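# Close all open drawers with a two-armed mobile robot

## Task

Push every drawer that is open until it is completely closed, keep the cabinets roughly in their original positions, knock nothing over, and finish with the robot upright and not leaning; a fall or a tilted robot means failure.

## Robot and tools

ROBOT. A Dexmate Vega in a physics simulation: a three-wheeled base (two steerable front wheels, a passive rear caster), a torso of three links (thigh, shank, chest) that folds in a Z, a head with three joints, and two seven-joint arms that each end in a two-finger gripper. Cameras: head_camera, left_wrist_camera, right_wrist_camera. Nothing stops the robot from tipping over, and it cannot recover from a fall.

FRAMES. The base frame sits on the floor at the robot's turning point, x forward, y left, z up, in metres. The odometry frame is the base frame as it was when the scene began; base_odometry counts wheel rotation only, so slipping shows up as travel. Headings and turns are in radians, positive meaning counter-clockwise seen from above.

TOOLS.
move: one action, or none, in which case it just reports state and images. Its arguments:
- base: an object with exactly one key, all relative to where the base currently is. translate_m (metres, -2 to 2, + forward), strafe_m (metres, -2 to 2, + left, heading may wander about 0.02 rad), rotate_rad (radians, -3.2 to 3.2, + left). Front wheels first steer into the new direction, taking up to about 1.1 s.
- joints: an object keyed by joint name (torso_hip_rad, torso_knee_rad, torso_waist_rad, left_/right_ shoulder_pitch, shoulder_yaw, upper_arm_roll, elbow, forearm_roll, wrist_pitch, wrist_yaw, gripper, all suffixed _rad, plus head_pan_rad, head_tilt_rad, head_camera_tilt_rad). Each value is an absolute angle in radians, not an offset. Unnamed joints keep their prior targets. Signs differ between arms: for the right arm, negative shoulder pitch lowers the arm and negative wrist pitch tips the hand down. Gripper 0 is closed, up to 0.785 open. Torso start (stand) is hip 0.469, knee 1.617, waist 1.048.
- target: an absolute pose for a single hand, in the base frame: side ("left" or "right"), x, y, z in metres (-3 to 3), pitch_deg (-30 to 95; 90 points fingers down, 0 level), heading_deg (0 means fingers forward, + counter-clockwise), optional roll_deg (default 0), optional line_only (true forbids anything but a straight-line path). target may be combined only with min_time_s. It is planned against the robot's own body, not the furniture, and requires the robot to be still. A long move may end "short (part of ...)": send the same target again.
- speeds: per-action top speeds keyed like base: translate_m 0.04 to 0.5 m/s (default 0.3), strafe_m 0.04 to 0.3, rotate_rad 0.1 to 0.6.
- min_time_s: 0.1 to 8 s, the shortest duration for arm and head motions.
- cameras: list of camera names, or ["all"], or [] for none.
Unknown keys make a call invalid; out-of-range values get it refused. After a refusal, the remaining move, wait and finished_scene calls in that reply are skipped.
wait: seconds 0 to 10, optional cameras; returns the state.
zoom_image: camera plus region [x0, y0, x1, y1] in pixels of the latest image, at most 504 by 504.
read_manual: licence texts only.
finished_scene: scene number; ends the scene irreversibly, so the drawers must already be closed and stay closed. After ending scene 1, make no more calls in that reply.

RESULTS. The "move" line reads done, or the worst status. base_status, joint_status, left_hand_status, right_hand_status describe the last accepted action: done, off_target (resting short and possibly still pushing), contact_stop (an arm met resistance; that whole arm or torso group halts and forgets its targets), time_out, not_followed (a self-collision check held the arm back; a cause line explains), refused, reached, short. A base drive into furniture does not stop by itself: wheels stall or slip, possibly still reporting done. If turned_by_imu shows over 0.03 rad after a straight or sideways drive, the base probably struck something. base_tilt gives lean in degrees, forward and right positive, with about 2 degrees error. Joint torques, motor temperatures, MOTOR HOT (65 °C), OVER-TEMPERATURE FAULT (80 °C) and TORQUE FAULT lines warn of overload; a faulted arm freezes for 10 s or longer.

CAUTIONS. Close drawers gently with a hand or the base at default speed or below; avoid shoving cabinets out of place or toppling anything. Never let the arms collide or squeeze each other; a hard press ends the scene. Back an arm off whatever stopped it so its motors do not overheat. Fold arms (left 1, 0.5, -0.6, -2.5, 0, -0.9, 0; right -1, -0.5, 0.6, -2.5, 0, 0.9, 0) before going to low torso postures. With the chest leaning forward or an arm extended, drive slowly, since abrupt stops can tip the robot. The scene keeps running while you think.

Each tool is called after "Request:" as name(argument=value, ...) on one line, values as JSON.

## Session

Request:
move(cameras=["head_camera"])

Scene clock: 0.00 s.
Joint torques (N m): no reading
Motor temperatures (°C): left_arm=[27 30 30 30 34 38 35] | right_arm=[30 28 29 31 34 35 35]
base_odometry: x=+0.000 y=+0.000 heading=+0.000
turned_by_wheels: +0.000
turned_by_imu: +0.000
base_tilt: forward=+0.6 right=-0.1
base_status: not commanded
joint_positions: torso_hip_rad=+0.469 torso_knee_rad=+1.617 torso_waist_rad=+1.048 left_shoulder_pitch_rad=+2.199 left_shoulder_yaw_rad=+0.001 left_upper_arm_roll_rad=-0.010 left_elbow_rad=-1.084 left_forearm_roll_rad=+0.015 left_wrist_pitch_rad=-0.506 left_wrist_yaw_rad=-0.016 left_gripper_rad=+0.005 right_shoulder_pitch_rad=-2.184 right_shoulder_yaw_rad=+0.007 right_upper_arm_roll_rad=+0.010 right_elbow_rad=-1.115 right_forearm_roll_rad=+0.008 right_wrist_pitch_rad=+0.481 right_wrist_yaw_rad=-0.008 right_gripper_rad=+0.005 head_pan_rad=+0.000 head_tilt_rad=+0.000 head_camera_tilt_rad=+0.000
joint_status: not commanded
chest: x=-0.0111 y=+0.0000 z=+1.4155 quat_wxyz=(+0.999, +0.000, +0.050, +0.000) (m; base frame)
left_hand: x=+0.1693 y=+0.2286 z=+0.6219 quat_wxyz=(+0.417, +0.009, +0.909, -0.003) pitch_deg=+40.7 heading_deg=-1.0 roll_deg=+0.2 back=up (m; base frame)
right_hand: x=+0.1910 y=-0.2367 z=+0.6284 quat_wxyz=(+0.427, +0.011, +0.904, -0.007) pitch_deg=+39.4 heading_deg=-1.6 roll_deg=-0.2 back=up (m; base frame)
pictures: head_camera
Images, in order (width x height): head_camera 896x560.

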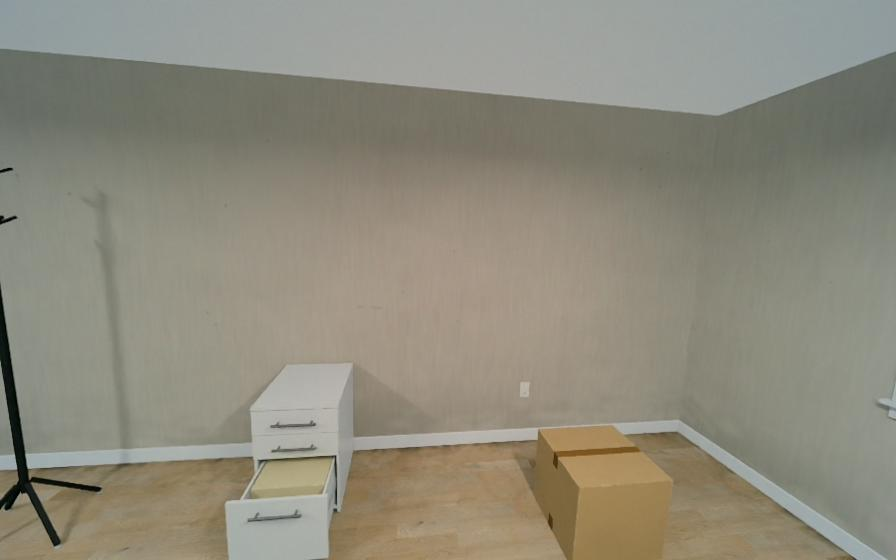

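Request:
move(joints={"torso_hip_rad": 0.155, "torso_knee_rad": 0.534, "torso_waist_rad": -0.183, "head_tilt_rad": -0.56, "head_camera_tilt_rad": 0.3, "head_pan_rad": 2.7, "left_shoulder_pitch_rad": 1.156, "left_shoulder_yaw_rad": 0.342, "left_upper_arm_roll_rad": 0.16, "left_elbow_rad": -2.331, "left_forearm_roll_rad": -0.418, "left_wrist_pitch_rad": 0.634, "left_wrist_yaw_rad": 0.436, "right_shoulder_pitch_rad": -0.736, "right_shoulder_yaw_rad": -0.204, "right_upper_arm_roll_rad": -0.288, "right_elbow_rad": -1.851, "right_forearm_roll_rad": 0.398, "right_wrist_pitch_rad": -0.668, "right_wrist_yaw_rad": -0.424}, cameras=["head_camera"])

Request:
move(joints={"torso_hip_rad": 0.0, "torso_knee_rad": 0.0, "torso_waist_rad": -0.79, "head_tilt_rad": -0.79, "head_pan_rad": 1.5}, cameras=["head_camera"])

Request:
move(joints={"head_pan_rad": 0.2, "right_shoulder_pitch_rad": -0.593, "right_shoulder_yaw_rad": -0.12, "right_upper_arm_roll_rad": -0.348, "right_elbow_rad": -1.185, "right_forearm_roll_rad": 0.377, "right_wrist_pitch_rad": -0.425, "right_wrist_yaw_rad": -0.299}, cameras=["head_camera"])

Request:
move(joints={"head_pan_rad": -1.4}, cameras=[])

Request:
wait(seconds=0.25, cameras=["head_camera"])

Request:
move(joints={"head_pan_rad": -2.6}, cameras=[])

Request:
wait(seconds=0.25, cameras=["head_camera"])

Scene clock: 21.10 s.
Joint torques (N m): left_arm=[-13.92 5.01 -2.61 -13.51 0.03 -2.79 0.25] | right_arm=[21.35 -1.27 -1.74 -12.04 -0.19 2.16 -0.01]
move: done
base_odometry: x=+0.000 y=+0.000 heading=+0.000
turned_by_wheels: +0.000
turned_by_imu: +0.001
base_tilt: forward=+0.7 right=-0.1
base_status: not commanded
joint_positions: torso_hip_rad=+0.155 torso_knee_rad=+0.534 torso_waist_rad=-0.183 left_shoulder_pitch_rad=+1.158 left_shoulder_yaw_rad=+0.341 left_upper_arm_roll_rad=+0.160 left_elbow_rad=-2.329 left_forearm_roll_rad=-0.417 left_wrist_pitch_rad=+0.633 left_wrist_yaw_rad=+0.435 left_gripper_rad=+0.005 right_shoulder_pitch_rad=-0.742 right_shoulder_yaw_rad=-0.203 right_upper_arm_roll_rad=-0.286 right_elbow_rad=-1.847 right_forearm_roll_rad=+0.396 right_wrist_pitch_rad=-0.663 right_wrist_yaw_rad=-0.422 right_gripper_rad=+0.005 head_pan_rad=+2.700 head_tilt_rad=-0.560 head_camera_tilt_rad=+0.300
joint_status: all done
chest: x=-0.0112 y=+0.0000 z=+1.0948 quat_wxyz=(+0.961, +0.000, +0.277, +0.000) (m; base frame)
left_hand: x=+0.6147 y=+0.2003 z=+0.8393 quat_wxyz=(+0.662, -0.001, +0.750, +0.000) pitch_deg=+7.1 heading_deg=+0.1 roll_deg=+0.0 back=up (m; base frame)
right_hand: x=+0.7414 y=-0.1604 z=+0.8131 quat_wxyz=(+0.627, +0.001, +0.779, +0.000) pitch_deg=+12.4 heading_deg=+0.0 roll_deg=+0.1 back=up (m; base frame)
pictures: head_camera
Images, in order (width x height): head_camera 896x560.

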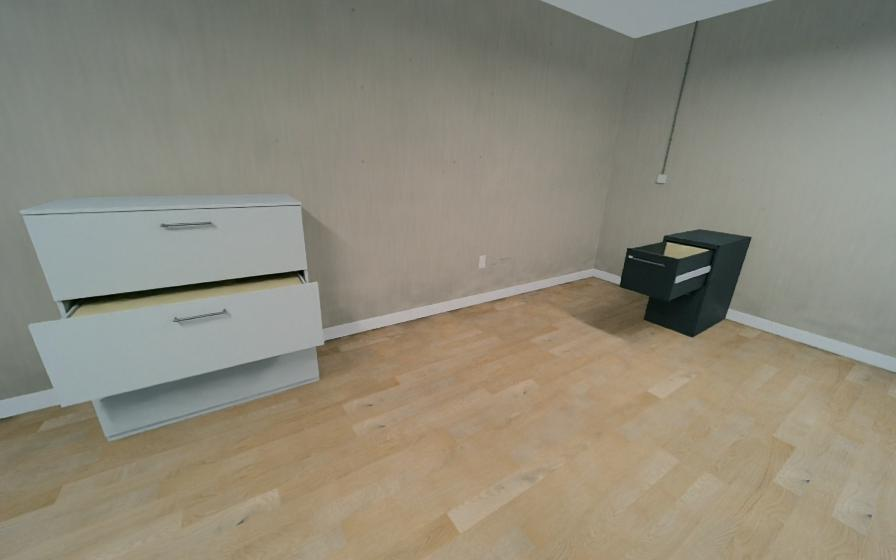

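Scene clock: 24.63 s.
Joint torques (N m): left_arm=[-9.62 4.03 -1.13 -13.61 -0.18 -2.2 0.34] | right_arm=[17.84 -0.23 -1.64 -11.16 -0.05 1.94 -0.24]
move: done
base_odometry: x=+0.000 y=+0.000 heading=+0.000
turned_by_wheels: +0.000
turned_by_imu: +0.001
base_tilt: forward=+0.7 right=+0.0
base_status: not commanded
joint_positions: torso_hip_rad=+0.000 torso_knee_rad=+0.000 torso_waist_rad=-0.790 left_shoulder_pitch_rad=+1.156 left_shoulder_yaw_rad=+0.342 left_upper_arm_roll_rad=+0.160 left_elbow_rad=-2.331 left_forearm_roll_rad=-0.418 left_wrist_pitch_rad=+0.634 left_wrist_yaw_rad=+0.436 left_gripper_rad=+0.005 right_shoulder_pitch_rad=-0.736 right_shoulder_yaw_rad=-0.204 right_upper_arm_roll_rad=-0.288 right_elbow_rad=-1.851 right_forearm_roll_rad=+0.398 right_wrist_pitch_rad=-0.668 right_wrist_yaw_rad=-0.424 right_gripper_rad=+0.005 head_pan_rad=+1.500 head_tilt_rad=-0.790 head_camera_tilt_rad=+0.300
joint_status: all done
chest: x=+0.0286 y=+0.0000 z=+0.8380 quat_wxyz=(+0.923, +0.000, +0.385, +0.000) (m; base frame)
left_hand: x=+0.5809 y=+0.1999 z=+0.4488 quat_wxyz=(+0.573, +0.000, +0.820, +0.000) pitch_deg=+20.1 heading_deg=+0.0 roll_deg=+0.0 back=up (m; base frame)
right_hand: x=+0.6999 y=-0.1596 z=+0.3973 quat_wxyz=(+0.536, +0.000, +0.844, +0.000) pitch_deg=+25.2 heading_deg=+0.0 roll_deg=+0.0 back=up (m; base frame)
pictures: head_camera
Images, in order (width x height): head_camera 896x560.

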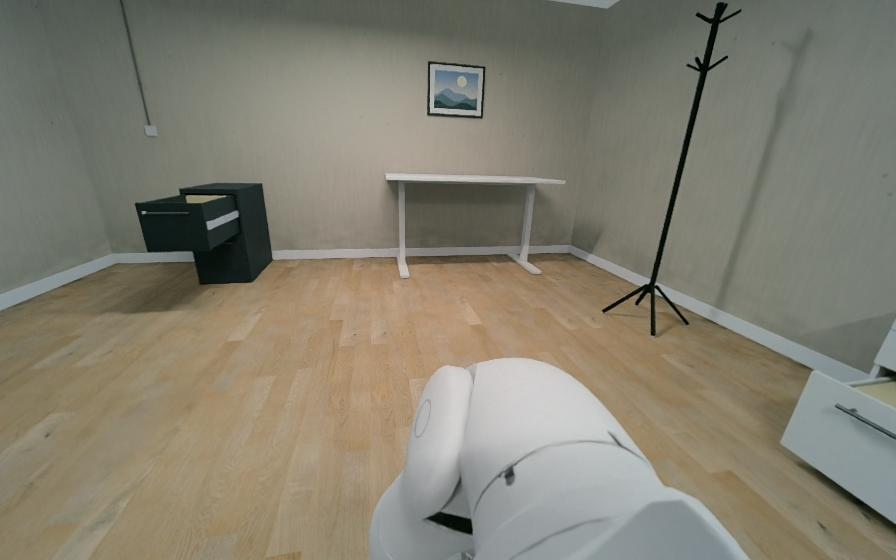

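Scene clock: 28.60 s.
Joint torques (N m): left_arm=[-8.51 2.41 -0.69 -14.26 0.34 -1.45 0.43] | right_arm=[19.23 2.89 -2.37 -6.78 -0.75 1.94 0.16]
move: done
base_odometry: x=+0.000 y=+0.000 heading=+0.000
turned_by_wheels: +0.000
turned_by_imu: +0.001
base_tilt: forward=+0.6 right=+0.0
base_status: not commanded
joint_positions: torso_hip_rad=+0.000 torso_knee_rad=+0.000 torso_waist_rad=-0.790 left_shoulder_pitch_rad=+1.156 left_shoulder_yaw_rad=+0.342 left_upper_arm_roll_rad=+0.160 left_elbow_rad=-2.331 left_forearm_roll_rad=-0.418 left_wrist_pitch_rad=+0.634 left_wrist_yaw_rad=+0.436 left_gripper_rad=+0.005 right_shoulder_pitch_rad=-0.595 right_shoulder_yaw_rad=-0.121 right_upper_arm_roll_rad=-0.347 right_elbow_rad=-1.191 right_forearm_roll_rad=+0.377 right_wrist_pitch_rad=-0.428 right_wrist_yaw_rad=-0.300 right_gripper_rad=+0.005 head_pan_rad=+0.200 head_tilt_rad=-0.790 head_camera_tilt_rad=+0.300
joint_status: all done
chest: x=+0.0286 y=+0.0000 z=+0.8380 quat_wxyz=(+0.923, +0.000, +0.385, +0.000) (m; base frame)
left_hand: x=+0.5809 y=+0.1999 z=+0.4488 quat_wxyz=(+0.573, +0.000, +0.820, +0.000) pitch_deg=+20.1 heading_deg=+0.0 roll_deg=+0.0 back=up (m; base frame)
right_hand: x=+0.6803 y=-0.1603 z=+0.1920 quat_wxyz=(+0.424, +0.000, +0.906, +0.000) pitch_deg=+39.8 heading_deg=+0.0 roll_deg=+0.0 back=up (m; base frame)
pictures: head_camera
Images, in order (width x height): head_camera 896x560.

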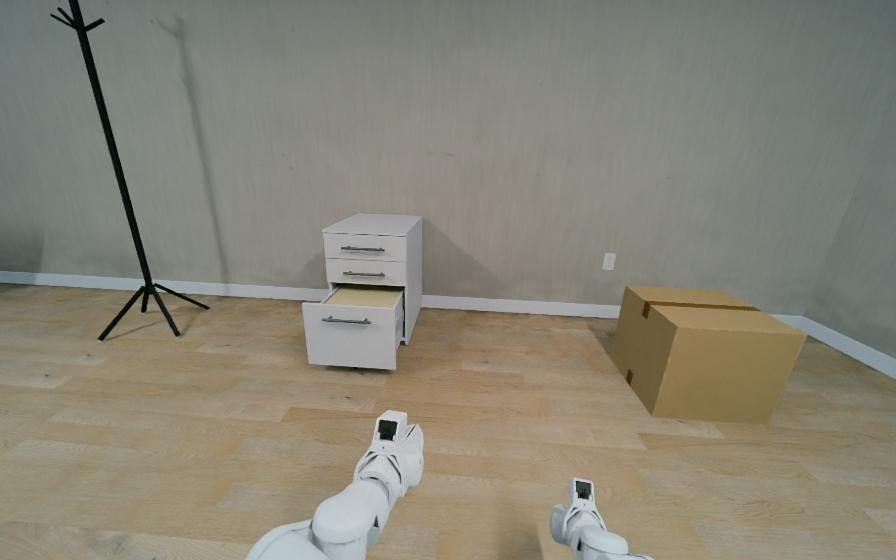

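Scene clock: 30.33 s.
Joint torques (N m): left_arm=[-11.9 2.03 0.24 -13.89 -0.39 -1.78 0.43] | right_arm=[19.84 3.46 -2.52 -6.15 -0.66 2.2 0.39]
move: done
base_odometry: x=+0.000 y=+0.000 heading=+0.000
turned_by_wheels: +0.000
turned_by_imu: +0.000
base_tilt: forward=+0.7 right=-0.1
base_status: not commanded
joint_positions: torso_hip_rad=+0.000 torso_knee_rad=+0.000 torso_waist_rad=-0.790 left_shoulder_pitch_rad=+1.156 left_shoulder_yaw_rad=+0.342 left_upper_arm_roll_rad=+0.160 left_elbow_rad=-2.331 left_forearm_roll_rad=-0.418 left_wrist_pitch_rad=+0.634 left_wrist_yaw_rad=+0.436 left_gripper_rad=+0.005 right_shoulder_pitch_rad=-0.594 right_shoulder_yaw_rad=-0.120 right_upper_arm_roll_rad=-0.348 right_elbow_rad=-1.185 right_forearm_roll_rad=+0.377 right_wrist_pitch_rad=-0.425 right_wrist_yaw_rad=-0.299 right_gripper_rad=+0.005 head_pan_rad=-1.400 head_tilt_rad=-0.790 head_camera_tilt_rad=+0.300
joint_status: all done
chest: x=+0.0286 y=+0.0000 z=+0.8380 quat_wxyz=(+0.923, +0.000, +0.385, +0.000) (m; base frame)
left_hand: x=+0.5809 y=+0.1999 z=+0.4488 quat_wxyz=(+0.573, +0.000, +0.820, +0.000) pitch_deg=+20.1 heading_deg=+0.0 roll_deg=+0.0 back=up (m; base frame)
right_hand: x=+0.6799 y=-0.1602 z=+0.1906 quat_wxyz=(+0.423, +0.000, +0.906, +0.000) pitch_deg=+39.9 heading_deg=+0.0 roll_deg=+0.0 back=up (m; base frame)
pictures: none
No camera images: "cameras" was empty.

Scene clock: 30.60 s.
Joint torques (N m): left_arm=[-11.16 1.98 -0.1 -12.73 0.61 -1.46 0.32] | right_arm=[19.22 2.64 -2.32 -6.26 -0.78 2.09 0.23]
base_odometry: x=+0.000 y=+0.000 heading=+0.000
turned_by_wheels: +0.000
turned_by_imu: +0.000
base_tilt: forward=+0.7 right=-0.1
base_status: not commanded
joint_positions: torso_hip_rad=+0.000 torso_knee_rad=+0.000 torso_waist_rad=-0.790 left_shoulder_pitch_rad=+1.156 left_shoulder_yaw_rad=+0.342 left_upper_arm_roll_rad=+0.160 left_elbow_rad=-2.331 left_forearm_roll_rad=-0.418 left_wrist_pitch_rad=+0.634 left_wrist_yaw_rad=+0.436 left_gripper_rad=+0.005 right_shoulder_pitch_rad=-0.594 right_shoulder_yaw_rad=-0.120 right_upper_arm_roll_rad=-0.348 right_elbow_rad=-1.185 right_forearm_roll_rad=+0.377 right_wrist_pitch_rad=-0.425 right_wrist_yaw_rad=-0.299 right_gripper_rad=+0.005 head_pan_rad=-1.400 head_tilt_rad=-0.790 head_camera_tilt_rad=+0.300
joint_status: all done
chest: x=+0.0286 y=+0.0000 z=+0.8380 quat_wxyz=(+0.923, +0.000, +0.385, +0.000) (m; base frame)
left_hand: x=+0.5809 y=+0.1999 z=+0.4488 quat_wxyz=(+0.573, +0.000, +0.820, +0.000) pitch_deg=+20.1 heading_deg=+0.0 roll_deg=+0.0 back=up (m; base frame)
right_hand: x=+0.6799 y=-0.1602 z=+0.1906 quat_wxyz=(+0.423, +0.000, +0.906, +0.000) pitch_deg=+39.9 heading_deg=+0.0 roll_deg=+0.0 back=up (m; base frame)
wait: 0.27 s; no rest
pictures: head_camera
Images, in order (width x height): head_camera 896x560.

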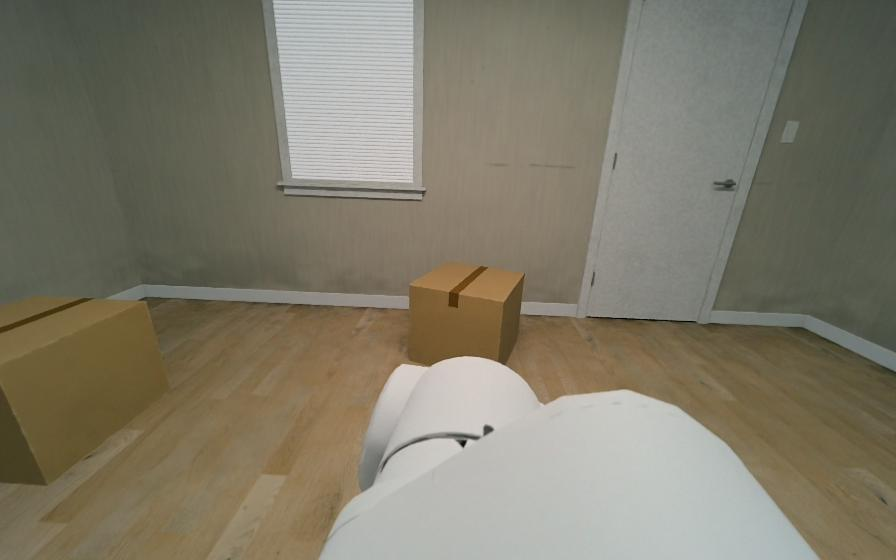

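Scene clock: 32.07 s.
Joint torques (N m): left_arm=[-9.18 3 0.22 -14.83 -0.63 -0.68 0.21] | right_arm=[18.88 3.58 -2.68 -7.44 -0.71 1.89 0.21]
move: done
base_odometry: x=+0.000 y=+0.000 heading=+0.000
turned_by_wheels: +0.000
turned_by_imu: +0.000
base_tilt: forward=+0.6 right=-0.1
base_status: not commanded
joint_positions: torso_hip_rad=+0.000 torso_knee_rad=+0.000 torso_waist_rad=-0.790 left_shoulder_pitch_rad=+1.156 left_shoulder_yaw_rad=+0.342 left_upper_arm_roll_rad=+0.160 left_elbow_rad=-2.331 left_forearm_roll_rad=-0.418 left_wrist_pitch_rad=+0.634 left_wrist_yaw_rad=+0.436 left_gripper_rad=+0.005 right_shoulder_pitch_rad=-0.593 right_shoulder_yaw_rad=-0.120 right_upper_arm_roll_rad=-0.348 right_elbow_rad=-1.185 right_forearm_roll_rad=+0.377 right_wrist_pitch_rad=-0.425 right_wrist_yaw_rad=-0.299 right_gripper_rad=+0.005 head_pan_rad=-2.600 head_tilt_rad=-0.790 head_camera_tilt_rad=+0.300
joint_status: all done
chest: x=+0.0286 y=+0.0000 z=+0.8380 quat_wxyz=(+0.923, +0.000, +0.385, +0.000) (m; base frame)
left_hand: x=+0.5809 y=+0.1999 z=+0.4488 quat_wxyz=(+0.573, +0.000, +0.820, +0.000) pitch_deg=+20.1 heading_deg=+0.0 roll_deg=+0.0 back=up (m; base frame)
right_hand: x=+0.6798 y=-0.1602 z=+0.1906 quat_wxyz=(+0.423, +0.000, +0.906, +0.000) pitch_deg=+39.9 heading_deg=+0.0 roll_deg=+0.0 back=up (m; base frame)
pictures: none
No camera images: "cameras" was empty.

Scene clock: 32.33 s.
Joint torques (N m): left_arm=[-7.65 1.91 0.68 -14.45 -0.28 -1.8 0.04] | right_arm=[20.01 3.26 -2.3 -6.51 -0.76 1.78 0.42]
base_odometry: x=+0.000 y=+0.000 heading=+0.000
turned_by_wheels: +0.000
turned_by_imu: +0.000
base_tilt: forward=+0.7 right=+0.0
base_status: not commanded
joint_positions: torso_hip_rad=+0.000 torso_knee_rad=+0.000 torso_waist_rad=-0.790 left_shoulder_pitch_rad=+1.156 left_shoulder_yaw_rad=+0.342 left_upper_arm_roll_rad=+0.160 left_elbow_rad=-2.331 left_forearm_roll_rad=-0.418 left_wrist_pitch_rad=+0.634 left_wrist_yaw_rad=+0.436 left_gripper_rad=+0.005 right_shoulder_pitch_rad=-0.593 right_shoulder_yaw_rad=-0.120 right_upper_arm_roll_rad=-0.348 right_elbow_rad=-1.185 right_forearm_roll_rad=+0.377 right_wrist_pitch_rad=-0.425 right_wrist_yaw_rad=-0.299 right_gripper_rad=+0.005 head_pan_rad=-2.600 head_tilt_rad=-0.790 head_camera_tilt_rad=+0.300
joint_status: all done
chest: x=+0.0286 y=+0.0000 z=+0.8380 quat_wxyz=(+0.923, +0.000, +0.385, +0.000) (m; base frame)
left_hand: x=+0.5809 y=+0.1999 z=+0.4488 quat_wxyz=(+0.573, +0.000, +0.820, +0.000) pitch_deg=+20.1 heading_deg=+0.0 roll_deg=+0.0 back=up (m; base frame)
right_hand: x=+0.6798 y=-0.1602 z=+0.1906 quat_wxyz=(+0.423, +0.000, +0.906, +0.000) pitch_deg=+39.9 heading_deg=+0.0 roll_deg=+0.0 back=up (m; base frame)
wait: 0.27 s; no rest
pictures: head_camera
Images, in order (width x height): head_camera 896x560.

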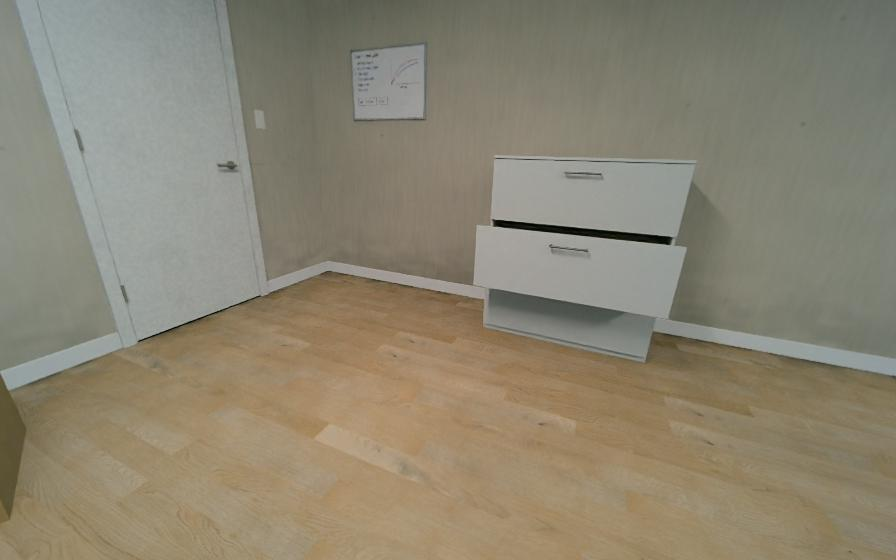

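Request:
move(base={"rotate_rad": 0.08}, joints={"head_pan_rad": 0.0}, cameras=[])

Request:
move(base={"strafe_m": 0.85}, cameras=[])

Request:
move(base={"translate_m": 0.35}, cameras=[])

Request:
wait(seconds=0.2, cameras=["head_camera", "right_wrist_camera"])

Scene clock: 57.83 s.
Joint torques (N m): left_arm=[-8.26 0.46 1.13 -11.84 0.44 -2.99 0.33] | right_arm=[19.09 3.93 -2.12 -7.36 -0.62 1.45 0.21]
move: done
base_odometry: x=+0.000 y=+0.000 heading=+0.080
turned_by_wheels: +0.080
turned_by_imu: +0.079
base_tilt: forward=+0.7 right=+0.0
base_status: done
joint_positions: torso_hip_rad=+0.000 torso_knee_rad=+0.000 torso_waist_rad=-0.790 left_shoulder_pitch_rad=+1.156 left_shoulder_yaw_rad=+0.342 left_upper_arm_roll_rad=+0.160 left_elbow_rad=-2.331 left_forearm_roll_rad=-0.418 left_wrist_pitch_rad=+0.634 left_wrist_yaw_rad=+0.436 left_gripper_rad=+0.005 right_shoulder_pitch_rad=-0.593 right_shoulder_yaw_rad=-0.120 right_upper_arm_roll_rad=-0.348 right_elbow_rad=-1.185 right_forearm_roll_rad=+0.377 right_wrist_pitch_rad=-0.425 right_wrist_yaw_rad=-0.299 right_gripper_rad=+0.005 head_pan_rad=+0.000 head_tilt_rad=-0.790 head_camera_tilt_rad=+0.300
joint_status: all done
chest: x=+0.0286 y=+0.0000 z=+0.8380 quat_wxyz=(+0.923, +0.000, +0.385, +0.000) (m; base frame)
left_hand: x=+0.5809 y=+0.1999 z=+0.4489 quat_wxyz=(+0.573, +0.000, +0.820, +0.000) pitch_deg=+20.1 heading_deg=+0.0 roll_deg=+0.0 back=up (m; base frame)
right_hand: x=+0.6799 y=-0.1602 z=+0.1906 quat_wxyz=(+0.423, +0.000, +0.906, +0.000) pitch_deg=+39.9 heading_deg=+0.0 roll_deg=+0.0 back=up (m; base frame)
pictures: none
No camera images: "cameras" was empty.

Scene clock: 62.57 s.
Joint torques (N m): left_arm=[-8.37 3.42 -0.7 -12.5 -0.01 -1.62 0.47] | right_arm=[18.88 3.44 -2.08 -6.39 -0.66 1.85 0.2]
move: done
base_odometry: x=-0.076 y=+0.844 heading=+0.092
turned_by_wheels: +0.012
turned_by_imu: +0.005
base_tilt: forward=+0.7 right=-0.1
base_status: done
joint_positions: torso_hip_rad=+0.000 torso_knee_rad=+0.000 torso_waist_rad=-0.790 left_shoulder_pitch_rad=+1.156 left_shoulder_yaw_rad=+0.342 left_upper_arm_roll_rad=+0.160 left_elbow_rad=-2.331 left_forearm_roll_rad=-0.418 left_wrist_pitch_rad=+0.634 left_wrist_yaw_rad=+0.436 left_gripper_rad=+0.005 right_shoulder_pitch_rad=-0.593 right_shoulder_yaw_rad=-0.120 right_upper_arm_roll_rad=-0.348 right_elbow_rad=-1.185 right_forearm_roll_rad=+0.377 right_wrist_pitch_rad=-0.425 right_wrist_yaw_rad=-0.299 right_gripper_rad=+0.005 head_pan_rad=+0.000 head_tilt_rad=-0.790 head_camera_tilt_rad=+0.300
joint_status: not commanded
chest: x=+0.0286 y=+0.0000 z=+0.8380 quat_wxyz=(+0.923, +0.000, +0.385, +0.000) (m; base frame)
left_hand: x=+0.5809 y=+0.1999 z=+0.4489 quat_wxyz=(+0.573, +0.000, +0.820, +0.000) pitch_deg=+20.1 heading_deg=+0.0 roll_deg=+0.0 back=up (m; base frame)
right_hand: x=+0.6799 y=-0.1602 z=+0.1906 quat_wxyz=(+0.423, +0.000, +0.906, +0.000) pitch_deg=+39.9 heading_deg=+0.0 roll_deg=+0.0 back=up (m; base frame)
pictures: none
No camera images: "cameras" was empty.

Scene clock: 65.73 s.
Joint torques (N m): left_arm=[-6.37 1.1 -1.63 -12.58 0.34 -3.03 0.44] | right_arm=[17.35 2.68 -1.99 -6.96 -0.69 2.26 0.1]
move: done
base_odometry: x=+0.273 y=+0.877 heading=+0.092
turned_by_wheels: -0.001
turned_by_imu: +0.000
base_tilt: forward=+0.6 right=-0.1
base_status: done
joint_positions: torso_hip_rad=+0.000 torso_knee_rad=+0.000 torso_waist_rad=-0.790 left_shoulder_pitch_rad=+1.156 left_shoulder_yaw_rad=+0.342 left_upper_arm_roll_rad=+0.160 left_elbow_rad=-2.331 left_forearm_roll_rad=-0.418 left_wrist_pitch_rad=+0.634 left_wrist_yaw_rad=+0.436 left_gripper_rad=+0.005 right_shoulder_pitch_rad=-0.593 right_shoulder_yaw_rad=-0.120 right_upper_arm_roll_rad=-0.348 right_elbow_rad=-1.185 right_forearm_roll_rad=+0.377 right_wrist_pitch_rad=-0.425 right_wrist_yaw_rad=-0.299 right_gripper_rad=+0.005 head_pan_rad=+0.000 head_tilt_rad=-0.790 head_camera_tilt_rad=+0.300
joint_status: not commanded
chest: x=+0.0286 y=+0.0000 z=+0.8380 quat_wxyz=(+0.923, +0.000, +0.385, +0.000) (m; base frame)
left_hand: x=+0.5809 y=+0.1999 z=+0.4488 quat_wxyz=(+0.573, +0.000, +0.820, +0.000) pitch_deg=+20.1 heading_deg=+0.0 roll_deg=+0.0 back=up (m; base frame)
right_hand: x=+0.6799 y=-0.1602 z=+0.1906 quat_wxyz=(+0.423, +0.000, +0.906, +0.000) pitch_deg=+39.9 heading_deg=+0.0 roll_deg=+0.0 back=up (m; base frame)
pictures: none
No camera images: "cameras" was empty.

Scene clock: 65.93 s.
Joint torques (N m): left_arm=[-9.35 2.48 -1.27 -13.52 -0.09 -2.63 0.76] | right_arm=[18.27 3.33 -2.03 -6.11 -0.61 1.49 0.23]
base_odometry: x=+0.273 y=+0.877 heading=+0.092
turned_by_wheels: +0.000
turned_by_imu: +0.000
base_tilt: forward=+0.6 right=-0.1
base_status: done
joint_positions: torso_hip_rad=+0.000 torso_knee_rad=+0.000 torso_waist_rad=-0.790 left_shoulder_pitch_rad=+1.156 left_shoulder_yaw_rad=+0.342 left_upper_arm_roll_rad=+0.160 left_elbow_rad=-2.331 left_forearm_roll_rad=-0.418 left_wrist_pitch_rad=+0.634 left_wrist_yaw_rad=+0.436 left_gripper_rad=+0.005 right_shoulder_pitch_rad=-0.593 right_shoulder_yaw_rad=-0.120 right_upper_arm_roll_rad=-0.348 right_elbow_rad=-1.185 right_forearm_roll_rad=+0.377 right_wrist_pitch_rad=-0.425 right_wrist_yaw_rad=-0.299 right_gripper_rad=+0.005 head_pan_rad=+0.000 head_tilt_rad=-0.790 head_camera_tilt_rad=+0.300
joint_status: not commanded
chest: x=+0.0286 y=+0.0000 z=+0.8380 quat_wxyz=(+0.923, +0.000, +0.385, +0.000) (m; base frame)
left_hand: x=+0.5809 y=+0.1999 z=+0.4488 quat_wxyz=(+0.573, +0.000, +0.820, +0.000) pitch_deg=+20.1 heading_deg=+0.0 roll_deg=+0.0 back=up (m; base frame)
right_hand: x=+0.6799 y=-0.1602 z=+0.1906 quat_wxyz=(+0.423, +0.000, +0.906, +0.000) pitch_deg=+39.9 heading_deg=+0.0 roll_deg=+0.0 back=up (m; base frame)
wait: 0.20 s; no rest
pictures: head_camera, right_wrist_camera
Images, in order (width x height): head_camera 896x560, right_wrist_camera 672x420.

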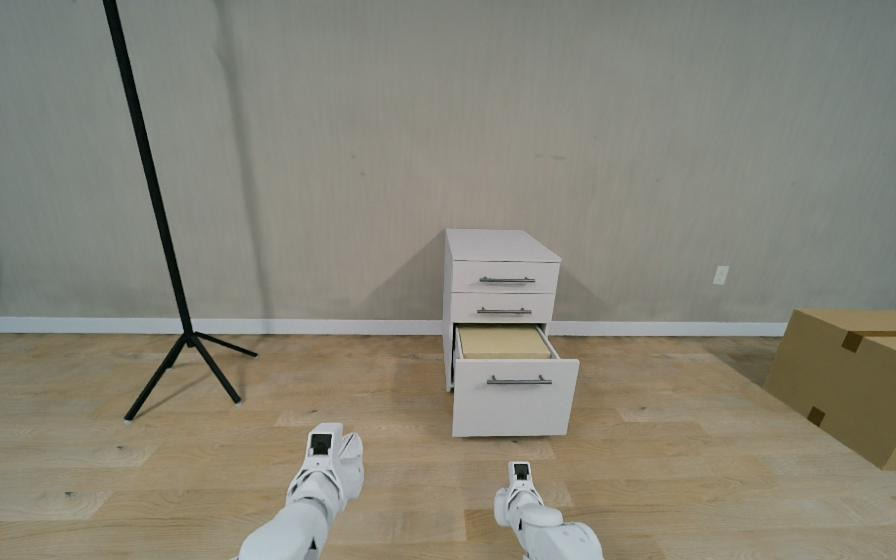

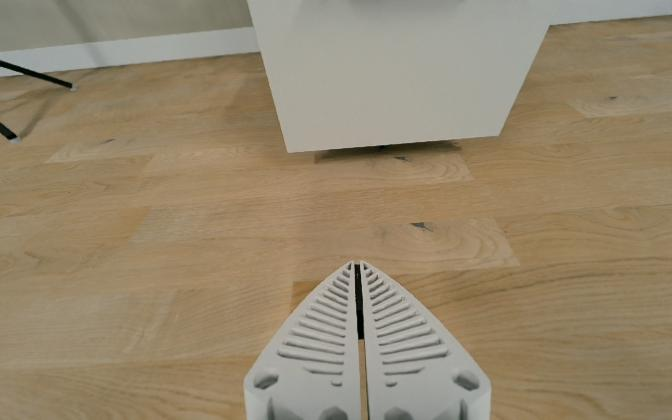

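Request:
move(base={"translate_m": 0.25}, cameras=[])

Request:
move(base={"translate_m": 0.345}, speeds={"translate_m": 0.16}, cameras=[])

Request:
wait(seconds=0.2, cameras=["head_camera", "right_wrist_camera"])

Request:
zoom_image(camera="head_camera", region=[400, 230, 660, 530])

Scene clock: 73.93 s.
Joint torques (N m): left_arm=[-8.38 1.01 -2.47 -12.29 0.07 -1.47 0.5] | right_arm=[17.9 2.17 -1.82 -6.99 -0.66 1.59 0.2]
move: done
base_odometry: x=+0.522 y=+0.901 heading=+0.091
turned_by_wheels: -0.001
turned_by_imu: +0.000
base_tilt: forward=+0.7 right=-0.1
base_status: done
joint_positions: torso_hip_rad=+0.000 torso_knee_rad=+0.000 torso_waist_rad=-0.790 left_shoulder_pitch_rad=+1.156 left_shoulder_yaw_rad=+0.342 left_upper_arm_roll_rad=+0.160 left_elbow_rad=-2.331 left_forearm_roll_rad=-0.418 left_wrist_pitch_rad=+0.634 left_wrist_yaw_rad=+0.436 left_gripper_rad=+0.005 right_shoulder_pitch_rad=-0.593 right_shoulder_yaw_rad=-0.120 right_upper_arm_roll_rad=-0.348 right_elbow_rad=-1.185 right_forearm_roll_rad=+0.377 right_wrist_pitch_rad=-0.425 right_wrist_yaw_rad=-0.299 right_gripper_rad=+0.005 head_pan_rad=+0.000 head_tilt_rad=-0.790 head_camera_tilt_rad=+0.300
joint_status: not commanded
chest: x=+0.0286 y=+0.0000 z=+0.8380 quat_wxyz=(+0.923, +0.000, +0.385, +0.000) (m; base frame)
left_hand: x=+0.5809 y=+0.1999 z=+0.4488 quat_wxyz=(+0.573, +0.000, +0.820, +0.000) pitch_deg=+20.1 heading_deg=+0.0 roll_deg=+0.0 back=up (m; base frame)
right_hand: x=+0.6799 y=-0.1602 z=+0.1906 quat_wxyz=(+0.423, +0.000, +0.906, +0.000) pitch_deg=+39.9 heading_deg=+0.0 roll_deg=+0.0 back=up (m; base frame)
pictures: none
No camera images: "cameras" was empty.

Scene clock: 77.07 s.
Joint torques (N m): left_arm=[-7.04 -1.68 0.7 -13.57 0.43 -1.79 0.58] | right_arm=[17.64 0.78 0.62 -8.43 -0.64 2.23 -0.13]
move: done
base_odometry: x=+0.865 y=+0.933 heading=+0.091
turned_by_wheels: +0.000
turned_by_imu: +0.000
base_tilt: forward=+0.6 right=-0.1
base_status: done
joint_positions: torso_hip_rad=+0.000 torso_knee_rad=+0.000 torso_waist_rad=-0.790 left_shoulder_pitch_rad=+1.156 left_shoulder_yaw_rad=+0.342 left_upper_arm_roll_rad=+0.160 left_elbow_rad=-2.331 left_forearm_roll_rad=-0.418 left_wrist_pitch_rad=+0.634 left_wrist_yaw_rad=+0.436 left_gripper_rad=+0.005 right_shoulder_pitch_rad=-0.593 right_shoulder_yaw_rad=-0.120 right_upper_arm_roll_rad=-0.348 right_elbow_rad=-1.185 right_forearm_roll_rad=+0.377 right_wrist_pitch_rad=-0.425 right_wrist_yaw_rad=-0.299 right_gripper_rad=+0.005 head_pan_rad=+0.000 head_tilt_rad=-0.790 head_camera_tilt_rad=+0.300
joint_status: not commanded
chest: x=+0.0286 y=+0.0000 z=+0.8380 quat_wxyz=(+0.923, +0.000, +0.385, +0.000) (m; base frame)
left_hand: x=+0.5809 y=+0.1999 z=+0.4488 quat_wxyz=(+0.573, +0.000, +0.820, +0.000) pitch_deg=+20.1 heading_deg=+0.0 roll_deg=+0.0 back=up (m; base frame)
right_hand: x=+0.6798 y=-0.1600 z=+0.1905 quat_wxyz=(+0.423, +0.000, +0.906, +0.000) pitch_deg=+39.9 heading_deg=+0.0 roll_deg=+0.0 back=up (m; base frame)
pictures: none
No camera images: "cameras" was empty.

Scene clock: 77.27 s.
Joint torques (N m): left_arm=[-7.17 4.86 0.1 -14.06 0.03 -1.77 0.48] | right_arm=[18.21 0.15 0.35 -9.08 -0.65 2.28 -0.07]
base_odometry: x=+0.865 y=+0.933 heading=+0.091
turned_by_wheels: +0.000
turned_by_imu: +0.000
base_tilt: forward=+0.6 right=-0.1
base_status: done
joint_positions: torso_hip_rad=+0.000 torso_knee_rad=+0.000 torso_waist_rad=-0.790 left_shoulder_pitch_rad=+1.156 left_shoulder_yaw_rad=+0.342 left_upper_arm_roll_rad=+0.160 left_elbow_rad=-2.331 left_forearm_roll_rad=-0.418 left_wrist_pitch_rad=+0.634 left_wrist_yaw_rad=+0.436 left_gripper_rad=+0.005 right_shoulder_pitch_rad=-0.593 right_shoulder_yaw_rad=-0.120 right_upper_arm_roll_rad=-0.348 right_elbow_rad=-1.185 right_forearm_roll_rad=+0.377 right_wrist_pitch_rad=-0.425 right_wrist_yaw_rad=-0.299 right_gripper_rad=+0.005 head_pan_rad=+0.000 head_tilt_rad=-0.790 head_camera_tilt_rad=+0.300
joint_status: not commanded
chest: x=+0.0286 y=+0.0000 z=+0.8380 quat_wxyz=(+0.923, +0.000, +0.385, +0.000) (m; base frame)
left_hand: x=+0.5809 y=+0.1999 z=+0.4488 quat_wxyz=(+0.573, +0.000, +0.820, +0.000) pitch_deg=+20.1 heading_deg=+0.0 roll_deg=+0.0 back=up (m; base frame)
right_hand: x=+0.6798 y=-0.1600 z=+0.1905 quat_wxyz=(+0.423, +0.000, +0.906, +0.000) pitch_deg=+39.9 heading_deg=+0.0 roll_deg=+0.0 back=up (m; base frame)
wait: 0.20 s; no rest
pictures: head_camera, right_wrist_camera
Images, in order (width x height): head_camera 896x560, right_wrist_camera 672x420.

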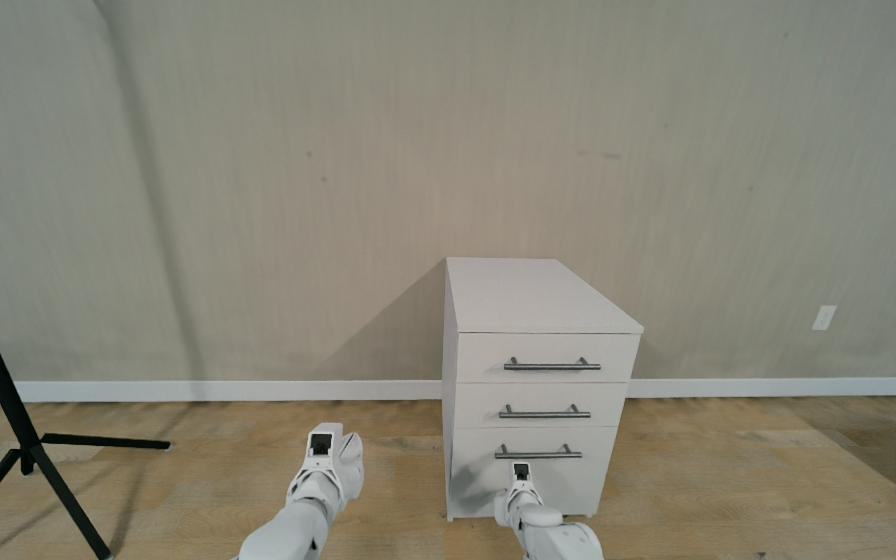

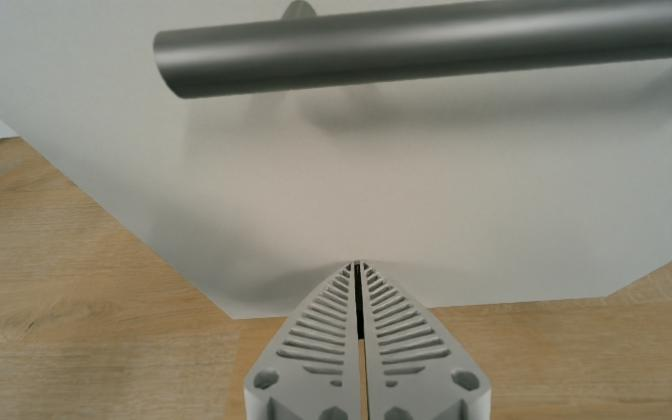

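Scaled by 1.680 from the camera's 896x560 image, which has a finer 960x600 frame.

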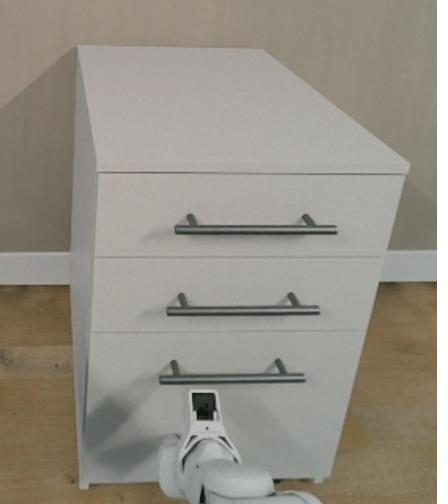

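Request:
move(base={"translate_m": 0.022}, speeds={"translate_m": 0.08}, cameras=["head_camera", "right_wrist_camera"])

Scene clock: 102.07 s.
Joint torques (N m): left_arm=[-7.11 3.87 -0.68 -12.34 -0.02 -1.78 0.33] | right_arm=[17.74 1 1.59 -9.49 -1.58 5.52 0.48]
move: done
base_odometry: x=+0.887 y=+0.935 heading=+0.090
turned_by_wheels: -0.001
turned_by_imu: +0.000
base_tilt: forward=+0.7 right=-0.1
base_status: done
joint_positions: torso_hip_rad=+0.000 torso_knee_rad=+0.000 torso_waist_rad=-0.790 left_shoulder_pitch_rad=+1.156 left_shoulder_yaw_rad=+0.342 left_upper_arm_roll_rad=+0.160 left_elbow_rad=-2.331 left_forearm_roll_rad=-0.418 left_wrist_pitch_rad=+0.634 left_wrist_yaw_rad=+0.436 left_gripper_rad=+0.005 right_shoulder_pitch_rad=-0.593 right_shoulder_yaw_rad=-0.120 right_upper_arm_roll_rad=-0.348 right_elbow_rad=-1.185 right_forearm_roll_rad=+0.377 right_wrist_pitch_rad=-0.426 right_wrist_yaw_rad=-0.299 right_gripper_rad=+0.005 head_pan_rad=+0.000 head_tilt_rad=-0.790 head_camera_tilt_rad=+0.300
joint_status: not commanded
chest: x=+0.0286 y=+0.0000 z=+0.8380 quat_wxyz=(+0.923, +0.000, +0.385, +0.000) (m; base frame)
left_hand: x=+0.5809 y=+0.1999 z=+0.4489 quat_wxyz=(+0.573, +0.000, +0.820, +0.000) pitch_deg=+20.1 heading_deg=+0.0 roll_deg=+0.0 back=up (m; base frame)
right_hand: x=+0.6795 y=-0.1600 z=+0.1901 quat_wxyz=(+0.423, +0.000, +0.906, +0.000) pitch_deg=+40.0 heading_deg=+0.0 roll_deg=+0.0 back=up (m; base frame)
pictures: head_camera, right_wrist_camera
Images, in order (width x height): head_camera 896x560, right_wrist_camera 672x420.

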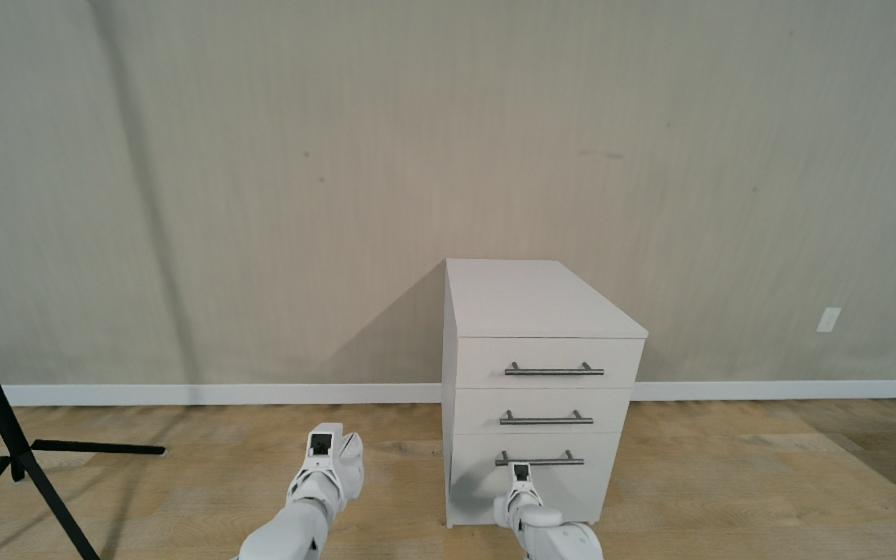

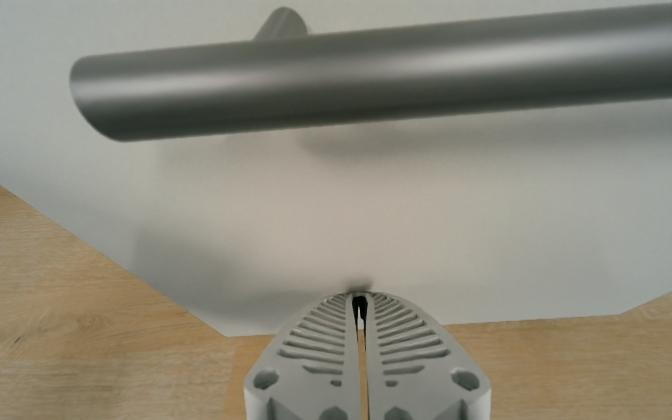

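Request:
zoom_image(camera="head_camera", region=[430, 310, 670, 540])

Scaled by 2.100 from the camera's 896x560 image, which has a finer 960x600 frame.

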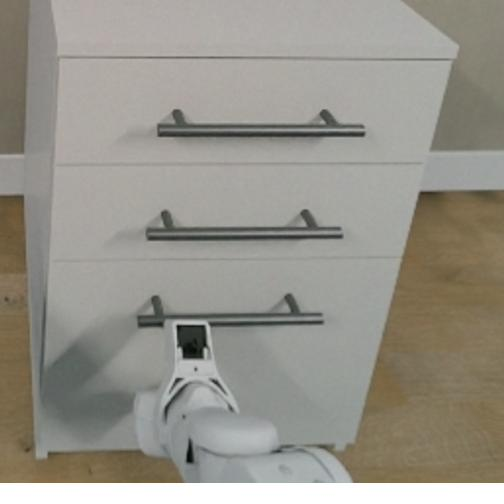

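Request:
move(base={"translate_m": -0.12})

Request:
move(base={"rotate_rad": 0.716}, joints={"right_shoulder_pitch_rad": -0.667, "right_shoulder_yaw_rad": -0.208, "right_upper_arm_roll_rad": -0.252, "right_elbow_rad": -2.092, "right_forearm_roll_rad": 0.415, "right_wrist_pitch_rad": -0.809, "right_wrist_yaw_rad": -0.472})

Request:
move(base={"translate_m": -1.878}, speeds={"translate_m": 0.5})

Request:
move(base={"rotate_rad": 2.424}, cameras=["head_camera"])

Scene clock: 154.13 s.
Joint torques (N m): left_arm=[-7.55 1.86 -0.52 -14.25 0.18 -2.3 0.73] | right_arm=[17.8 0.77 1.43 -10.95 -0.77 1.95 0.18]
move: done
base_odometry: x=+0.768 y=+0.924 heading=+0.090
turned_by_wheels: +0.000
turned_by_imu: +0.002
base_tilt: forward=+0.6 right=-0.1
base_status: done
joint_positions: torso_hip_rad=+0.000 torso_knee_rad=+0.000 torso_waist_rad=-0.790 left_shoulder_pitch_rad=+1.156 left_shoulder_yaw_rad=+0.342 left_upper_arm_roll_rad=+0.160 left_elbow_rad=-2.331 left_forearm_roll_rad=-0.418 left_wrist_pitch_rad=+0.634 left_wrist_yaw_rad=+0.436 left_gripper_rad=+0.005 right_shoulder_pitch_rad=-0.593 right_shoulder_yaw_rad=-0.120 right_upper_arm_roll_rad=-0.348 right_elbow_rad=-1.185 right_forearm_roll_rad=+0.377 right_wrist_pitch_rad=-0.425 right_wrist_yaw_rad=-0.299 right_gripper_rad=+0.005 head_pan_rad=+0.000 head_tilt_rad=-0.790 head_camera_tilt_rad=+0.300
joint_status: not commanded
chest: x=+0.0286 y=+0.0000 z=+0.8380 quat_wxyz=(+0.923, +0.000, +0.385, +0.000) (m; base frame)
left_hand: x=+0.5810 y=+0.1999 z=+0.4488 quat_wxyz=(+0.573, +0.000, +0.820, +0.000) pitch_deg=+20.1 heading_deg=+0.0 roll_deg=+0.0 back=up (m; base frame)
right_hand: x=+0.6797 y=-0.1601 z=+0.1903 quat_wxyz=(+0.423, +0.000, +0.906, +0.000) pitch_deg=+39.9 heading_deg=+0.0 roll_deg=+0.0 back=up (m; base frame)
pictures: none

Scene clock: 158.87 s.
Joint torques (N m): left_arm=[-5.12 2.83 0.46 -13.86 -0.01 -1.21 0.1] | right_arm=[6.05 -0.55 6.83 -11.9 0.03 1.88 0.1]
move: done
base_odometry: x=+0.768 y=+0.924 heading=+0.807
turned_by_wheels: +0.717
turned_by_imu: +0.705
base_tilt: forward=+0.6 right=+0.0
base_status: done
joint_positions: torso_hip_rad=+0.000 torso_knee_rad=+0.000 torso_waist_rad=-0.790 left_shoulder_pitch_rad=+1.156 left_shoulder_yaw_rad=+0.342 left_upper_arm_roll_rad=+0.160 left_elbow_rad=-2.331 left_forearm_roll_rad=-0.418 left_wrist_pitch_rad=+0.634 left_wrist_yaw_rad=+0.436 left_gripper_rad=+0.005 right_shoulder_pitch_rad=-0.666 right_shoulder_yaw_rad=-0.207 right_upper_arm_roll_rad=-0.253 right_elbow_rad=-2.086 right_forearm_roll_rad=+0.415 right_wrist_pitch_rad=-0.806 right_wrist_yaw_rad=-0.471 right_gripper_rad=+0.005 head_pan_rad=+0.000 head_tilt_rad=-0.790 head_camera_tilt_rad=+0.300
joint_status: all done
chest: x=+0.0286 y=+0.0000 z=+0.8380 quat_wxyz=(+0.923, +0.000, +0.385, +0.000) (m; base frame)
left_hand: x=+0.5810 y=+0.1999 z=+0.4488 quat_wxyz=(+0.573, +0.000, +0.820, +0.000) pitch_deg=+20.1 heading_deg=+0.0 roll_deg=+0.0 back=up (m; base frame)
right_hand: x=+0.7201 y=-0.1592 z=+0.5429 quat_wxyz=(+0.605, +0.000, +0.796, +0.001) pitch_deg=+15.5 heading_deg=+0.1 roll_deg=+0.0 back=up (m; base frame)
pictures: none

Scene clock: 165.10 s.
Joint torques (N m): left_arm=[-6.91 2.48 -1.87 -12.35 0.27 -2.53 0.28] | right_arm=[5.68 -0.59 6.15 -11.67 -0.17 1.44 -0.15]
move: done
base_odometry: x=-0.526 y=-0.437 heading=+0.808
turned_by_wheels: +0.001
turned_by_imu: +0.001
base_tilt: forward=+0.6 right=-0.1
base_status: done
joint_positions: torso_hip_rad=+0.000 torso_knee_rad=+0.000 torso_waist_rad=-0.790 left_shoulder_pitch_rad=+1.156 left_shoulder_yaw_rad=+0.342 left_upper_arm_roll_rad=+0.160 left_elbow_rad=-2.331 left_forearm_roll_rad=-0.418 left_wrist_pitch_rad=+0.634 left_wrist_yaw_rad=+0.436 left_gripper_rad=+0.005 right_shoulder_pitch_rad=-0.667 right_shoulder_yaw_rad=-0.208 right_upper_arm_roll_rad=-0.252 right_elbow_rad=-2.092 right_forearm_roll_rad=+0.415 right_wrist_pitch_rad=-0.809 right_wrist_yaw_rad=-0.472 right_gripper_rad=+0.005 head_pan_rad=+0.000 head_tilt_rad=-0.790 head_camera_tilt_rad=+0.300
joint_status: not commanded
chest: x=+0.0286 y=+0.0000 z=+0.8380 quat_wxyz=(+0.923, +0.000, +0.385, +0.000) (m; base frame)
left_hand: x=+0.5810 y=+0.1999 z=+0.4488 quat_wxyz=(+0.573, +0.000, +0.820, +0.000) pitch_deg=+20.1 heading_deg=+0.0 roll_deg=+0.0 back=up (m; base frame)
right_hand: x=+0.7195 y=-0.1595 z=+0.5450 quat_wxyz=(+0.606, +0.000, +0.795, +0.000) pitch_deg=+15.4 heading_deg=+0.1 roll_deg=+0.0 back=up (m; base frame)
pictures: none

Scene clock: 170.70 s.
Joint torques (N m): left_arm=[-6.14 2.03 -0.68 -13.57 0.32 -2.69 0.51] | right_arm=[7.09 -0.51 5.67 -11.9 -0.23 1.37 0.05]
move: done
base_odometry: x=-0.524 y=-0.438 heading=-3.048
turned_by_wheels: +2.427
turned_by_imu: +2.382
base_tilt: forward=+0.6 right=-0.1
base_status: done
joint_positions: torso_hip_rad=+0.000 torso_knee_rad=+0.000 torso_waist_rad=-0.790 left_shoulder_pitch_rad=+1.156 left_shoulder_yaw_rad=+0.342 left_upper_arm_roll_rad=+0.160 left_elbow_rad=-2.331 left_forearm_roll_rad=-0.418 left_wrist_pitch_rad=+0.634 left_wrist_yaw_rad=+0.436 left_gripper_rad=+0.005 right_shoulder_pitch_rad=-0.667 right_shoulder_yaw_rad=-0.208 right_upper_arm_roll_rad=-0.252 right_elbow_rad=-2.092 right_forearm_roll_rad=+0.415 right_wrist_pitch_rad=-0.809 right_wrist_yaw_rad=-0.472 right_gripper_rad=+0.005 head_pan_rad=+0.000 head_tilt_rad=-0.790 head_camera_tilt_rad=+0.300
joint_status: not commanded
chest: x=+0.0286 y=+0.0000 z=+0.8380 quat_wxyz=(+0.923, +0.000, +0.385, +0.000) (m; base frame)
left_hand: x=+0.5810 y=+0.1999 z=+0.4488 quat_wxyz=(+0.573, +0.000, +0.820, +0.000) pitch_deg=+20.1 heading_deg=+0.0 roll_deg=+0.0 back=up (m; base frame)
right_hand: x=+0.7195 y=-0.1595 z=+0.5450 quat_wxyz=(+0.606, +0.000, +0.795, +0.000) pitch_deg=+15.4 heading_deg=+0.1 roll_deg=+0.0 back=up (m; base frame)
pictures: head_camera
Images, in order (width x height): head_camera 896x560.

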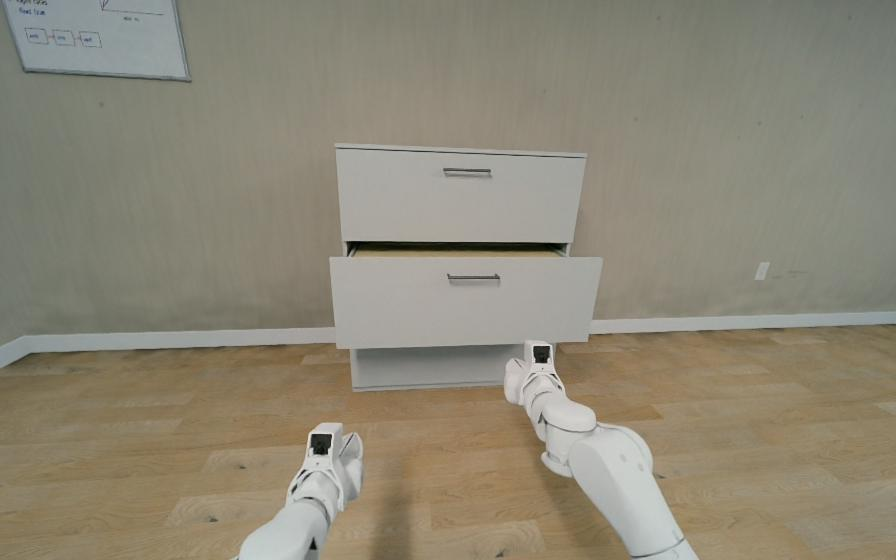

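Request:
move(base={"rotate_rad": 0.05})

Request:
move(base={"translate_m": 0.26})

Request:
move(base={"translate_m": 0.285}, speeds={"translate_m": 0.16}, cameras=["head_camera", "right_wrist_camera"])

Scene clock: 192.93 s.
Joint torques (N m): left_arm=[-5.36 4.48 -4.04 -14.43 -0.46 -1.74 0.12] | right_arm=[6.16 -0.76 5.66 -11.67 -0.26 1.38 0.03]
move: done
base_odometry: x=-0.524 y=-0.438 heading=-2.998
turned_by_wheels: +0.050
turned_by_imu: +0.049
base_tilt: forward=+0.6 right=-0.1
base_status: done
joint_positions: torso_hip_rad=+0.000 torso_knee_rad=+0.000 torso_waist_rad=-0.790 left_shoulder_pitch_rad=+1.156 left_shoulder_yaw_rad=+0.342 left_upper_arm_roll_rad=+0.160 left_elbow_rad=-2.331 left_forearm_roll_rad=-0.418 left_wrist_pitch_rad=+0.634 left_wrist_yaw_rad=+0.436 left_gripper_rad=+0.005 right_shoulder_pitch_rad=-0.667 right_shoulder_yaw_rad=-0.208 right_upper_arm_roll_rad=-0.252 right_elbow_rad=-2.092 right_forearm_roll_rad=+0.415 right_wrist_pitch_rad=-0.809 right_wrist_yaw_rad=-0.472 right_gripper_rad=+0.005 head_pan_rad=+0.000 head_tilt_rad=-0.790 head_camera_tilt_rad=+0.300
joint_status: not commanded
chest: x=+0.0286 y=+0.0000 z=+0.8380 quat_wxyz=(+0.923, +0.000, +0.385, +0.000) (m; base frame)
left_hand: x=+0.5810 y=+0.1999 z=+0.4488 quat_wxyz=(+0.573, +0.000, +0.820, +0.000) pitch_deg=+20.1 heading_deg=+0.0 roll_deg=+0.0 back=up (m; base frame)
right_hand: x=+0.7195 y=-0.1595 z=+0.5450 quat_wxyz=(+0.606, +0.000, +0.795, +0.000) pitch_deg=+15.4 heading_deg=+0.1 roll_deg=+0.0 back=up (m; base frame)
pictures: none

Scene clock: 195.50 s.
Joint torques (N m): left_arm=[-7.8 1.25 0.23 -12.99 -0.35 -2.43 0.26] | right_arm=[5.76 -0.75 5.6 -12.16 -0.22 1.34 -0.2]
move: done
base_odometry: x=-0.782 y=-0.476 heading=-2.998
turned_by_wheels: +0.000
turned_by_imu: +0.001
base_tilt: forward=+0.7 right=-0.1
base_status: done
joint_positions: torso_hip_rad=+0.000 torso_knee_rad=+0.000 torso_waist_rad=-0.790 left_shoulder_pitch_rad=+1.156 left_shoulder_yaw_rad=+0.342 left_upper_arm_roll_rad=+0.160 left_elbow_rad=-2.331 left_forearm_roll_rad=-0.418 left_wrist_pitch_rad=+0.634 left_wrist_yaw_rad=+0.436 left_gripper_rad=+0.005 right_shoulder_pitch_rad=-0.667 right_shoulder_yaw_rad=-0.208 right_upper_arm_roll_rad=-0.252 right_elbow_rad=-2.092 right_forearm_roll_rad=+0.415 right_wrist_pitch_rad=-0.809 right_wrist_yaw_rad=-0.472 right_gripper_rad=+0.005 head_pan_rad=+0.000 head_tilt_rad=-0.790 head_camera_tilt_rad=+0.300
joint_status: not commanded
chest: x=+0.0286 y=+0.0000 z=+0.8380 quat_wxyz=(+0.923, +0.000, +0.385, +0.000) (m; base frame)
left_hand: x=+0.5810 y=+0.1999 z=+0.4488 quat_wxyz=(+0.573, +0.000, +0.820, +0.000) pitch_deg=+20.1 heading_deg=+0.0 roll_deg=+0.0 back=up (m; base frame)
right_hand: x=+0.7195 y=-0.1595 z=+0.5450 quat_wxyz=(+0.606, +0.000, +0.795, +0.000) pitch_deg=+15.4 heading_deg=+0.1 roll_deg=+0.0 back=up (m; base frame)
pictures: none

Scene clock: 198.33 s.
Joint torques (N m): left_arm=[-6.35 2.51 -0.53 -13.87 -0.12 -2.96 0.11] | right_arm=[14.92 0.2 5.64 -7.56 -0.79 2 0.08]
move: done
base_odometry: x=-1.064 y=-0.517 heading=-2.998
turned_by_wheels: +0.000
turned_by_imu: +0.001
base_tilt: forward=+0.7 right=+0.0
base_status: done
joint_positions: torso_hip_rad=+0.000 torso_knee_rad=+0.000 torso_waist_rad=-0.790 left_shoulder_pitch_rad=+1.156 left_shoulder_yaw_rad=+0.342 left_upper_arm_roll_rad=+0.160 left_elbow_rad=-2.331 left_forearm_roll_rad=-0.418 left_wrist_pitch_rad=+0.634 left_wrist_yaw_rad=+0.436 left_gripper_rad=+0.005 right_shoulder_pitch_rad=-0.667 right_shoulder_yaw_rad=-0.208 right_upper_arm_roll_rad=-0.252 right_elbow_rad=-2.092 right_forearm_roll_rad=+0.415 right_wrist_pitch_rad=-0.809 right_wrist_yaw_rad=-0.472 right_gripper_rad=+0.005 head_pan_rad=+0.000 head_tilt_rad=-0.790 head_camera_tilt_rad=+0.300
joint_status: not commanded
chest: x=+0.0286 y=+0.0000 z=+0.8380 quat_wxyz=(+0.923, +0.000, +0.385, +0.000) (m; base frame)
left_hand: x=+0.5809 y=+0.1999 z=+0.4489 quat_wxyz=(+0.573, +0.000, +0.820, +0.000) pitch_deg=+20.1 heading_deg=+0.0 roll_deg=+0.0 back=up (m; base frame)
right_hand: x=+0.7193 y=-0.1595 z=+0.5449 quat_wxyz=(+0.606, +0.000, +0.795, +0.000) pitch_deg=+15.4 heading_deg=+0.1 roll_deg=+0.0 back=up (m; base frame)
pictures: head_camera, right_wrist_camera
Images, in order (width x height): head_camera 896x560, right_wrist_camera 672x420.

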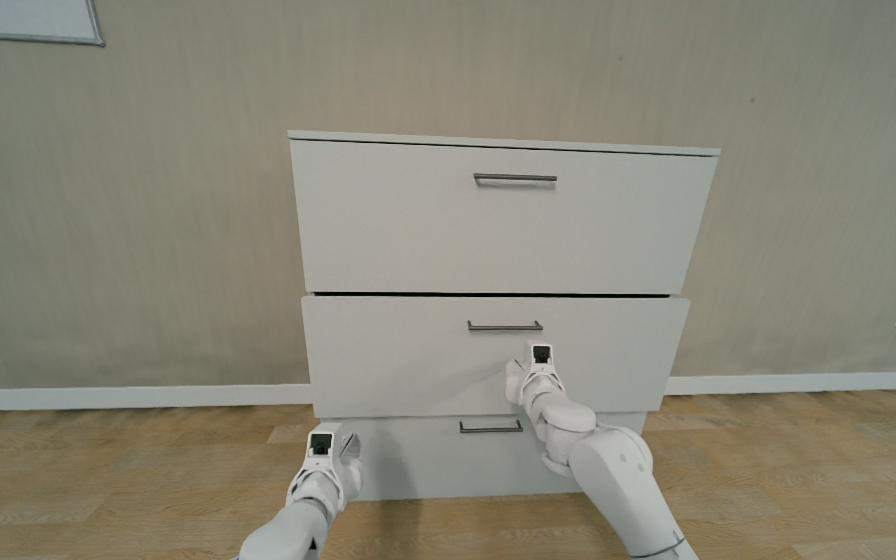

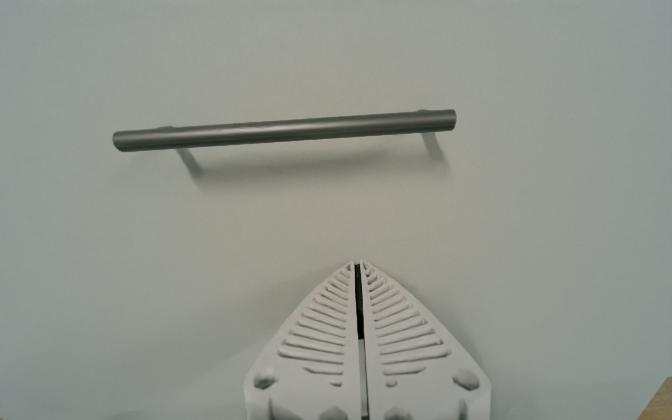

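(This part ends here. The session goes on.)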